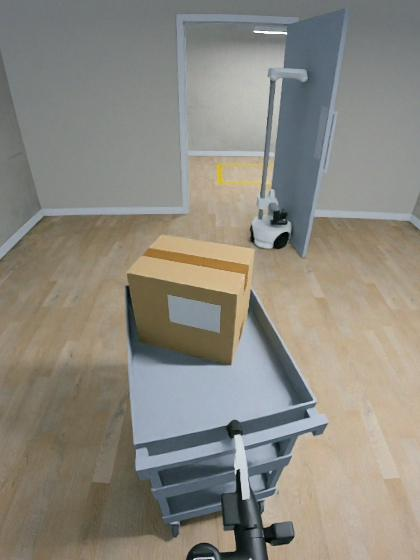

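Request:
move --r2 '{"base":{"strafe_m":0.12},"pace":"slow"}' --blocking false --cameras '[]'

Request:
wait --seconds 4 --cameras '[]'

Request:
move --r2 '{"joints":{"gripper_m":0.1}}' --blocking false --cameras '[]'

Request:
wait --seconds 3 --cameras '[]'

Request:
move --r2 '{"base":{"translate_m":-0.18},"pace":"slow"}' --blocking false --cameras '[]'

Request:
wait --seconds 4 --cameras '[]'

Request:
move --r2 '{"base":{"strafe_m":0.03},"joints":{"wrist_roll_rad":0,"gripper_m":0.141},"pace":"slow"}' --blocking false --cameras '[]'

Request:
wait --seconds 3 --cameras '["r2_head_camera","r2_wrist_camera"]'

Scene clock: 470.90 s.
move: r2 moving
r1: as last shown
r1.lidar_m: 1.94 0.35 0.25 - 0.25 0.25 0.52 3.80 1.12 2.76 2.87 1.88
r1.motor_effort: lift_m=+20(20) arm_m=+5(5) wheel_0=-8(8) wheel_1=+10(10) wheel_2=+1(1)
r1.servo_current: wrist_yaw_rad=39(59) wrist_pitch_rad=46(52) wrist_roll_rad=46(52) gripper_m=46(46)
r1.wrist_depth_mm: - 135 - - 342 226 168 / - 121 155 - 343 216 170 / - 125 178 - 345 218 171 / 117 136 220 - 349 219 172 / 224 1921 - - 347 220 171 / 1060 1205 194 1078 191 219 172 / 798 750 750 153 322 197 171
r2.base_odometry: x=-0.074 y=-0.901 heading=-2.058
r2.turned_by_wheels: +0.000
r2.turned_by_imu: +0.000
r2.base_tilt: forward=-0.6 right=+0.1
r2.lidar_m: 0.34 0.36 2.17 2.08 2.24 2.28 2.21 2.33 2.70 2.62 2.78 0.44
r2.base_status: strafe_m moving
r2.joint_positions: lift_m=+0.688 arm_m=+0.000 wrist_yaw_rad=-0.002 wrist_pitch_rad=+0.003 wrist_roll_rad=+1.568 gripper_m=-0.029
r2.joint_status: not commanded
r2.measured_speeds: translate_m=+0.000 strafe_m=+0.057 rotate_rad=-0.002 lift_m=+0.000 arm_m=+0.000 wrist_yaw_rad=-0.022 wrist_pitch_rad=+0.000 wrist_roll_rad=+0.000
r2.motor_effort: lift_m=+16(16) arm_m=+4(4) wheel_0=-12(12) wheel_1=+7(9) wheel_2=+0(5)
r2.servo_current: wrist_yaw_rad=46(52) wrist_pitch_rad=52(52) wrist_roll_rad=33(59) gripper_m=91(98)
r2.hand_pose: x=+0.4591 y=-0.0879 z=+0.8655 quat_wxyz=(+0.708, +0.706, +0.000, -0.002) (m; r2's base frame)
r2.wrist_depth_mm: - - - 195 262 282 1138 / - - - 189 252 1756 1205 / - - - 182 244 1661 - / - - 535 179 237 - - / - - 469 174 231 809 - / - - 186 168 180 - - / - - 525 - 219 - -
pictures: none
No camera images: "cameras" was empty.

Scene clock: 472.73 s.
earlier move: r2 done
r1.base_odometry: x=-1.370 y=+1.537 heading=+2.924
r1.turned_by_wheels: +0.000
r1.turned_by_imu: +0.000
r1.base_tilt: forward=-1.6 right=+1.3
r1.lidar_m: 2.04 0.36 0.25 - 0.25 0.25 0.49 3.79 1.11 2.75 2.85 1.88
r1.base_status: not commanded
r1.joint_positions: lift_m=+0.127 arm_m=+0.000 wrist_yaw_rad=+3.143 wrist_pitch_rad=+0.002 wrist_roll_rad=+0.000 gripper_m=+0.056
r1.joint_status: not commanded
r1.measured_speeds: all 0
r1.motor_effort: lift_m=+20(20) arm_m=+5(5) wheel_0=-8(8) wheel_1=+10(10) wheel_2=+1(1)
r1.servo_current: wrist_yaw_rad=46(78) wrist_pitch_rad=39(52) wrist_roll_rad=65(65) gripper_m=39(46)
r1.hand_pose: x=-0.1177 y=+0.0871 z=+0.3046 quat_wxyz=(-0.001, -0.001, +0.000, +1.000) (m; r1's base frame)
r1.wrist_depth_mm: - 135 - - 343 227 169 / - 121 154 - 343 216 170 / - 125 178 - 345 218 171 / 117 136 219 - 347 219 172 / 224 1863 - - 347 220 172 / 1078 1205 193 1078 191 218 171 / 788 750 750 154 322 196 171
r2.base_odometry: x=+0.020 y=-0.950 heading=-2.058
r2.turned_by_wheels: +0.000
r2.turned_by_imu: +0.000
r2.base_tilt: forward=-0.7 right=+0.0
r2.lidar_m: 0.39 0.40 2.07 1.98 2.13 2.30 2.23 2.33 2.78 2.72 2.88 0.43
r2.base_status: done
r2.joint_positions: lift_m=+0.688 arm_m=+0.000 wrist_yaw_rad=-0.004 wrist_pitch_rad=+0.003 wrist_roll_rad=+1.568 gripper_m=-0.029
r2.joint_status: not commanded
r2.measured_speeds: all 0
r2.motor_effort: lift_m=+16(16) arm_m=+4(4) wheel_0=-6(18) wheel_1=+2(9) wheel_2=+0(5)
r2.servo_current: wrist_yaw_rad=46(59) wrist_pitch_rad=39(52) wrist_roll_rad=46(59) gripper_m=91(98)
r2.hand_pose: x=+0.4589 y=-0.0886 z=+0.8655 quat_wxyz=(+0.708, +0.706, +0.000, -0.002) (m; r2's base frame)
r2.wrist_depth_mm: - - - 174 234 1708 1182 / - - - - 233 1618 559 / - - 615 171 231 788 - / - - 466 171 230 842 - / - - 492 170 229 809 - / - - 186 168 180 - - / - - 585 - 225 - -
wait: 1.83 of 4 s (r2 has come to rest)
pictures: none
No camera images: "cameras" was empty.

Scene clock: 473.23 s.
move: r2 moving
r1: as last shown
r1.lidar_m: 2.04 0.34 0.25 - 0.25 0.25 0.48 3.80 1.13 2.76 2.86 1.86
r1.servo_current: wrist_yaw_rad=46(59) wrist_pitch_rad=46(46) wrist_roll_rad=59(59) gripper_m=39(52)
r1.wrist_depth_mm: - 135 - - 338 226 169 / - 121 156 - 343 215 170 / - 125 178 - 345 217 171 / 117 136 220 - 345 219 171 / 224 1983 - - 349 218 172 / 1098 1182 194 1078 191 218 171 / 809 750 759 153 322 197 171
r2.base_odometry: x=+0.020 y=-0.950 heading=-2.058
r2.turned_by_wheels: +0.000
r2.turned_by_imu: +0.000
r2.base_tilt: forward=-0.7 right=+0.1
r2.lidar_m: 0.36 0.38 2.08 1.98 2.11 2.29 2.21 2.33 2.80 2.72 2.89 0.43
r2.base_status: not commanded
r2.joint_positions: lift_m=+0.688 arm_m=+0.000 wrist_yaw_rad=-0.004 wrist_pitch_rad=+0.003 wrist_roll_rad=+1.568 gripper_m=-0.003
r2.joint_status: gripper_m moving
r2.measured_speeds: all 0
r2.motor_effort: lift_m=+16(16) arm_m=+4(4) wheel_0=-6(6) wheel_1=+2(2) wheel_2=+0(0)
r2.servo_current: wrist_yaw_rad=52(59) wrist_pitch_rad=39(46) wrist_roll_rad=52(59) gripper_m=85(111)
r2.hand_pose: x=+0.4589 y=-0.0886 z=+0.8655 quat_wxyz=(+0.708, +0.706, +0.000, -0.002) (m; r2's base frame)
r2.wrist_depth_mm: - - - 179 238 1708 1182 / - - - 178 237 1708 554 / - - 627 176 236 778 - / - - 466 175 234 831 - / - - 492 173 232 820 - / - - 191 172 181 - - / - - 591 - 229 - -
pictures: none
No camera images: "cameras" was empty.

Scene clock: 474.70 s.
earlier move: r2 done
r1.base_odometry: x=-1.370 y=+1.537 heading=+2.924
r1.turned_by_wheels: +0.000
r1.turned_by_imu: +0.000
r1.base_tilt: forward=-1.6 right=+1.3
r1.lidar_m: 2.03 0.34 0.25 - 0.25 0.25 0.51 3.78 1.09 2.76 2.87 1.89
r1.base_status: not commanded
r1.joint_positions: lift_m=+0.127 arm_m=+0.000 wrist_yaw_rad=+3.143 wrist_pitch_rad=+0.002 wrist_roll_rad=+0.000 gripper_m=+0.056
r1.joint_status: not commanded
r1.measured_speeds: all 0
r1.motor_effort: lift_m=+20(20) arm_m=+5(5) wheel_0=-8(8) wheel_1=+10(10) wheel_2=+1(1)
r1.servo_current: wrist_yaw_rad=33(72) wrist_pitch_rad=39(52) wrist_roll_rad=65(65) gripper_m=46(52)
r1.hand_pose: x=-0.1177 y=+0.0871 z=+0.3046 quat_wxyz=(-0.001, -0.001, +0.000, +1.000) (m; r1's base frame)
r1.wrist_depth_mm: - 135 - - 342 226 168 / - 121 155 - 343 216 170 / - 125 178 - 343 218 171 / 117 136 220 - 347 219 171 / 224 1863 - - 351 219 172 / 1078 1205 193 1098 191 220 171 / 788 750 759 153 322 196 171
r2.base_odometry: x=+0.020 y=-0.950 heading=-2.058
r2.turned_by_wheels: +0.000
r2.turned_by_imu: +0.000
r2.base_tilt: forward=-0.7 right=+0.1
r2.lidar_m: 0.39 0.41 2.05 1.99 2.13 2.28 2.21 2.34 2.81 2.71 2.85 0.46
r2.base_status: not commanded
r2.joint_positions: lift_m=+0.688 arm_m=+0.000 wrist_yaw_rad=-0.003 wrist_pitch_rad=+0.002 wrist_roll_rad=+1.568 gripper_m=+0.100
r2.joint_status: all done
r2.measured_speeds: all 0
r2.motor_effort: lift_m=+16(16) arm_m=+4(4) wheel_0=-3(6) wheel_1=+2(2) wheel_2=+0(1)
r2.servo_current: wrist_yaw_rad=52(59) wrist_pitch_rad=39(46) wrist_roll_rad=39(59) gripper_m=52(117)
r2.hand_pose: x=+0.4590 y=-0.0883 z=+0.8657 quat_wxyz=(+0.708, +0.706, +0.000, -0.002) (m; r2's base frame)
r2.wrist_depth_mm: - - - 194 256 1618 1182 / - - - 193 253 1708 544 / - - 668 191 251 842 - / - - 480 190 249 842 - / - - 496 188 248 - - / - - 195 185 194 - - / - - 609 - 243 - -
wait: 1.47 of 3 s (r2 has come to rest)
pictures: none
No camera images: "cameras" was empty.

Scene clock: 475.20 s.
move: r2 moving
r1: as last shown
r1.lidar_m: 2.07 0.34 0.25 - 0.25 0.25 0.51 3.80 1.11 2.75 2.88 1.88
r1.motor_effort: lift_m=+20(20) arm_m=+5(5) wheel_0=-7(8) wheel_1=+9(10) wheel_2=+0(1)
r1.servo_current: wrist_yaw_rad=39(65) wrist_pitch_rad=39(52) wrist_roll_rad=52(65) gripper_m=46(46)
r1.wrist_depth_mm: - 135 - - 338 226 169 / - 121 155 - 345 216 170 / - 125 177 - 347 218 171 / 117 136 220 - 345 219 171 / 224 1983 - - 349 218 172 / 1078 1182 194 1098 191 219 171 / 798 750 759 153 324 196 171
r2.base_odometry: x=+0.025 y=-0.939 heading=-2.058
r2.turned_by_wheels: +0.000
r2.turned_by_imu: +0.000
r2.base_tilt: forward=-0.6 right=+0.0
r2.lidar_m: 0.41 0.44 2.08 1.99 2.12 2.26 2.18 2.30 2.81 2.71 2.91 0.46
r2.base_status: translate_m moving
r2.joint_positions: lift_m=+0.688 arm_m=+0.000 wrist_yaw_rad=-0.003 wrist_pitch_rad=+0.002 wrist_roll_rad=+1.568 gripper_m=+0.100
r2.joint_status: not commanded
r2.measured_speeds: translate_m=-0.048 strafe_m=-0.001 rotate_rad=-0.002 lift_m=+0.000 arm_m=+0.000 wrist_yaw_rad=+0.000 wrist_pitch_rad=+0.000 wrist_roll_rad=+0.000
r2.motor_effort: lift_m=+16(16) arm_m=+4(4) wheel_0=-4(7) wheel_1=-4(7) wheel_2=+11(11)
r2.servo_current: wrist_yaw_rad=59(59) wrist_pitch_rad=46(46) wrist_roll_rad=46(52) gripper_m=52(52)
r2.hand_pose: x=+0.4590 y=-0.0883 z=+0.8657 quat_wxyz=(+0.708, +0.706, +0.000, -0.002) (m; r2's base frame)
r2.wrist_depth_mm: - - - 266 266 1430 1118 / - - - 264 264 1708 544 / - - 668 202 263 854 - / - - 492 201 259 866 - / - - 508 199 258 842 - / - - 195 197 194 - - / - - 615 - 254 - -
pictures: none
No camera images: "cameras" was empty.

Scene clock: 477.77 s.
earlier move: r2 done
r1.base_odometry: x=-1.370 y=+1.537 heading=+2.924
r1.turned_by_wheels: +0.000
r1.turned_by_imu: +0.000
r1.base_tilt: forward=-1.6 right=+1.3
r1.lidar_m: 2.06 0.34 0.25 - 0.25 0.25 0.49 3.78 1.11 2.75 2.86 1.88
r1.base_status: not commanded
r1.joint_positions: lift_m=+0.127 arm_m=+0.000 wrist_yaw_rad=+3.143 wrist_pitch_rad=+0.002 wrist_roll_rad=+0.000 gripper_m=+0.056
r1.joint_status: not commanded
r1.measured_speeds: all 0
r1.motor_effort: lift_m=+20(20) arm_m=+5(5) wheel_0=-7(8) wheel_1=+10(10) wheel_2=+0(1)
r1.servo_current: wrist_yaw_rad=52(72) wrist_pitch_rad=46(52) wrist_roll_rad=46(65) gripper_m=39(46)
r1.hand_pose: x=-0.1177 y=+0.0871 z=+0.3046 quat_wxyz=(-0.001, -0.001, +0.000, +1.000) (m; r1's base frame)
r1.wrist_depth_mm: - 135 - - 340 225 169 / - 121 156 - 343 216 170 / - 125 178 - 347 217 171 / 117 136 220 - 347 219 171 / 224 1921 - - 347 219 172 / 1060 1205 194 1098 191 218 172 / 788 750 750 153 324 196 171
r2.base_odometry: x=+0.104 y=-0.791 heading=-2.058
r2.turned_by_wheels: +0.000
r2.turned_by_imu: +0.000
r2.base_tilt: forward=-0.6 right=+0.1
r2.lidar_m: 0.57 2.74 2.07 1.98 2.15 2.12 2.03 2.15 2.80 2.72 2.89 0.63
r2.base_status: done
r2.joint_positions: lift_m=+0.688 arm_m=+0.000 wrist_yaw_rad=-0.003 wrist_pitch_rad=+0.002 wrist_roll_rad=+1.568 gripper_m=+0.100
r2.joint_status: not commanded
r2.measured_speeds: all 0
r2.motor_effort: lift_m=+16(16) arm_m=+4(5) wheel_0=-5(8) wheel_1=-5(8) wheel_2=+6(11)
r2.servo_current: wrist_yaw_rad=46(59) wrist_pitch_rad=39(52) wrist_roll_rad=39(65) gripper_m=52(59)
r2.hand_pose: x=+0.4590 y=-0.0883 z=+0.8657 quat_wxyz=(+0.708, +0.706, +0.000, -0.002) (m; r2's base frame)
r2.wrist_depth_mm: - - - - - 1708 1182 / - - - 433 439 1808 436 / - - - 430 - 917 430 / - - 691 427 1042 - 427 / - - 699 427 424 - 421 / - - 193 421 193 - - / - - - - - 1863 -
wait: 2.57 of 4 s (r2 has come to rest)
pictures: none
No camera images: "cameras" was empty.

Scene clock: 478.27 s.
move: r2 moving
r1: as last shown
r1.lidar_m: 2.04 0.33 0.25 - 0.25 0.25 0.51 3.78 1.08 2.75 2.86 1.86
r1.motor_effort: lift_m=+20(20) arm_m=+5(5) wheel_0=-8(8) wheel_1=+9(10) wheel_2=+0(1)
r1.servo_current: wrist_yaw_rad=59(59) wrist_pitch_rad=46(46) wrist_roll_rad=59(59) gripper_m=46(46)
r1.wrist_depth_mm: - 135 - - 340 226 170 / - 121 155 - 345 216 170 / - 126 178 - 345 218 171 / 117 136 220 - 347 218 172 / 224 1983 - - 347 218 172 / 1078 1160 194 1078 191 220 171 / 788 750 750 153 324 197 171
r2.base_odometry: x=+0.117 y=-0.798 heading=-2.058
r2.turned_by_wheels: +0.000
r2.turned_by_imu: +0.000
r2.base_tilt: forward=-0.6 right=+0.1
r2.lidar_m: 0.57 2.74 2.08 1.98 2.09 2.09 2.03 2.18 2.81 2.71 2.90 0.63
r2.base_status: strafe_m moving
r2.joint_positions: lift_m=+0.688 arm_m=+0.000 wrist_yaw_rad=-0.003 wrist_pitch_rad=+0.002 wrist_roll_rad=+1.157 gripper_m=+0.108
r2.joint_status: wrist_roll_rad moving; gripper_m moving
r2.measured_speeds: translate_m=+0.001 strafe_m=+0.056 rotate_rad=-0.004 lift_m=+0.000 arm_m=+0.000 wrist_yaw_rad=+0.000 wrist_pitch_rad=+0.000 wrist_roll_rad=-1.734
r2.motor_effort: lift_m=+16(16) arm_m=+4(4) wheel_0=-7(11) wheel_1=+8(9) wheel_2=+0(5)
r2.servo_current: wrist_yaw_rad=46(52) wrist_pitch_rad=39(46) wrist_roll_rad=98(98) gripper_m=52(98)
r2.hand_pose: x=+0.4590 y=-0.0883 z=+0.8657 quat_wxyz=(+0.837, +0.547, +0.000, -0.002) (m; r2's base frame)
r2.wrist_depth_mm: - - - - - - 1576 / - - - - 430 - 1499 / - - 798 768 430 - 442 / - - 691 654 424 - - / - - 723 421 424 - - / - - 196 418 190 - 427 / - - - - - - 424
pictures: none
No camera images: "cameras" was empty.

Scene clock: 480.20 s.
earlier move: r2 done
r1.base_odometry: x=-1.370 y=+1.537 heading=+2.924
r1.turned_by_wheels: +0.000
r1.turned_by_imu: +0.000
r1.base_tilt: forward=-1.6 right=+1.2
r1.lidar_m: 2.07 0.35 0.25 - 0.25 0.25 0.49 3.80 1.10 2.74 2.85 1.86
r1.base_status: not commanded
r1.joint_positions: lift_m=+0.127 arm_m=+0.000 wrist_yaw_rad=+3.143 wrist_pitch_rad=+0.002 wrist_roll_rad=+0.000 gripper_m=+0.056
r1.joint_status: not commanded
r1.measured_speeds: all 0
r1.motor_effort: lift_m=+20(20) arm_m=+5(5) wheel_0=-7(8) wheel_1=+10(10) wheel_2=+1(1)
r1.servo_current: wrist_yaw_rad=33(72) wrist_pitch_rad=46(52) wrist_roll_rad=46(65) gripper_m=39(46)
r1.hand_pose: x=-0.1177 y=+0.0871 z=+0.3046 quat_wxyz=(-0.001, -0.001, +0.000, +1.000) (m; r1's base frame)
r1.wrist_depth_mm: - 135 - - 342 226 168 / - 121 155 - 343 216 170 / - 125 178 - 345 218 170 / 117 136 219 - 347 219 172 / 224 1983 - - 347 219 172 / 1078 1182 195 1098 191 219 171 / 788 750 759 153 322 196 171
r2.base_odometry: x=+0.130 y=-0.805 heading=-2.058
r2.turned_by_wheels: +0.000
r2.turned_by_imu: +0.000
r2.base_tilt: forward=-0.7 right=+0.1
r2.lidar_m: 0.57 2.74 2.07 1.96 2.09 2.09 2.03 2.15 2.84 2.75 2.89 0.63
r2.base_status: done
r2.joint_positions: lift_m=+0.688 arm_m=+0.000 wrist_yaw_rad=-0.003 wrist_pitch_rad=+0.002 wrist_roll_rad=+0.002 gripper_m=+0.141
r2.joint_status: all done
r2.measured_speeds: all 0
r2.motor_effort: lift_m=+16(16) arm_m=+4(4) wheel_0=-5(11) wheel_1=+3(9) wheel_2=+0(5)
r2.servo_current: wrist_yaw_rad=46(59) wrist_pitch_rad=39(52) wrist_roll_rad=46(104) gripper_m=46(98)
r2.hand_pose: x=+0.4590 y=-0.0883 z=+0.8657 quat_wxyz=(+1.000, +0.001, +0.001, -0.001) (m; r2's base frame)
r2.wrist_depth_mm: - - - - - - - / - - - - - - - / - - - 691 - - - / - - - 699 768 - - / - 366 359 362 427 370 - / - 355 421 166 427 430 - / 1921 1708 1863 - 866 1756 1863
wait: 1.93 of 3 s (r2 has come to rest)
pictures: r2_head_camera, r2_wrist_camera
Images, in order (width x height): r2_head_camera 420x560, r2_wrist_camera 616x392.

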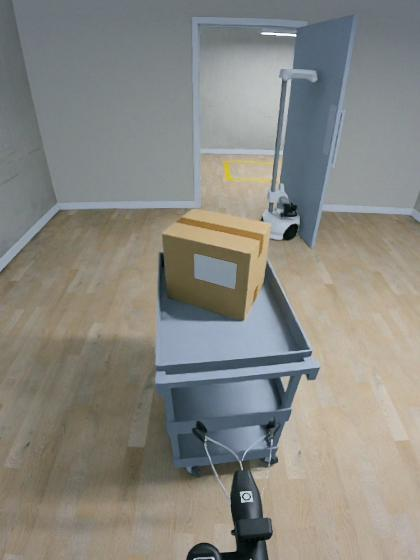

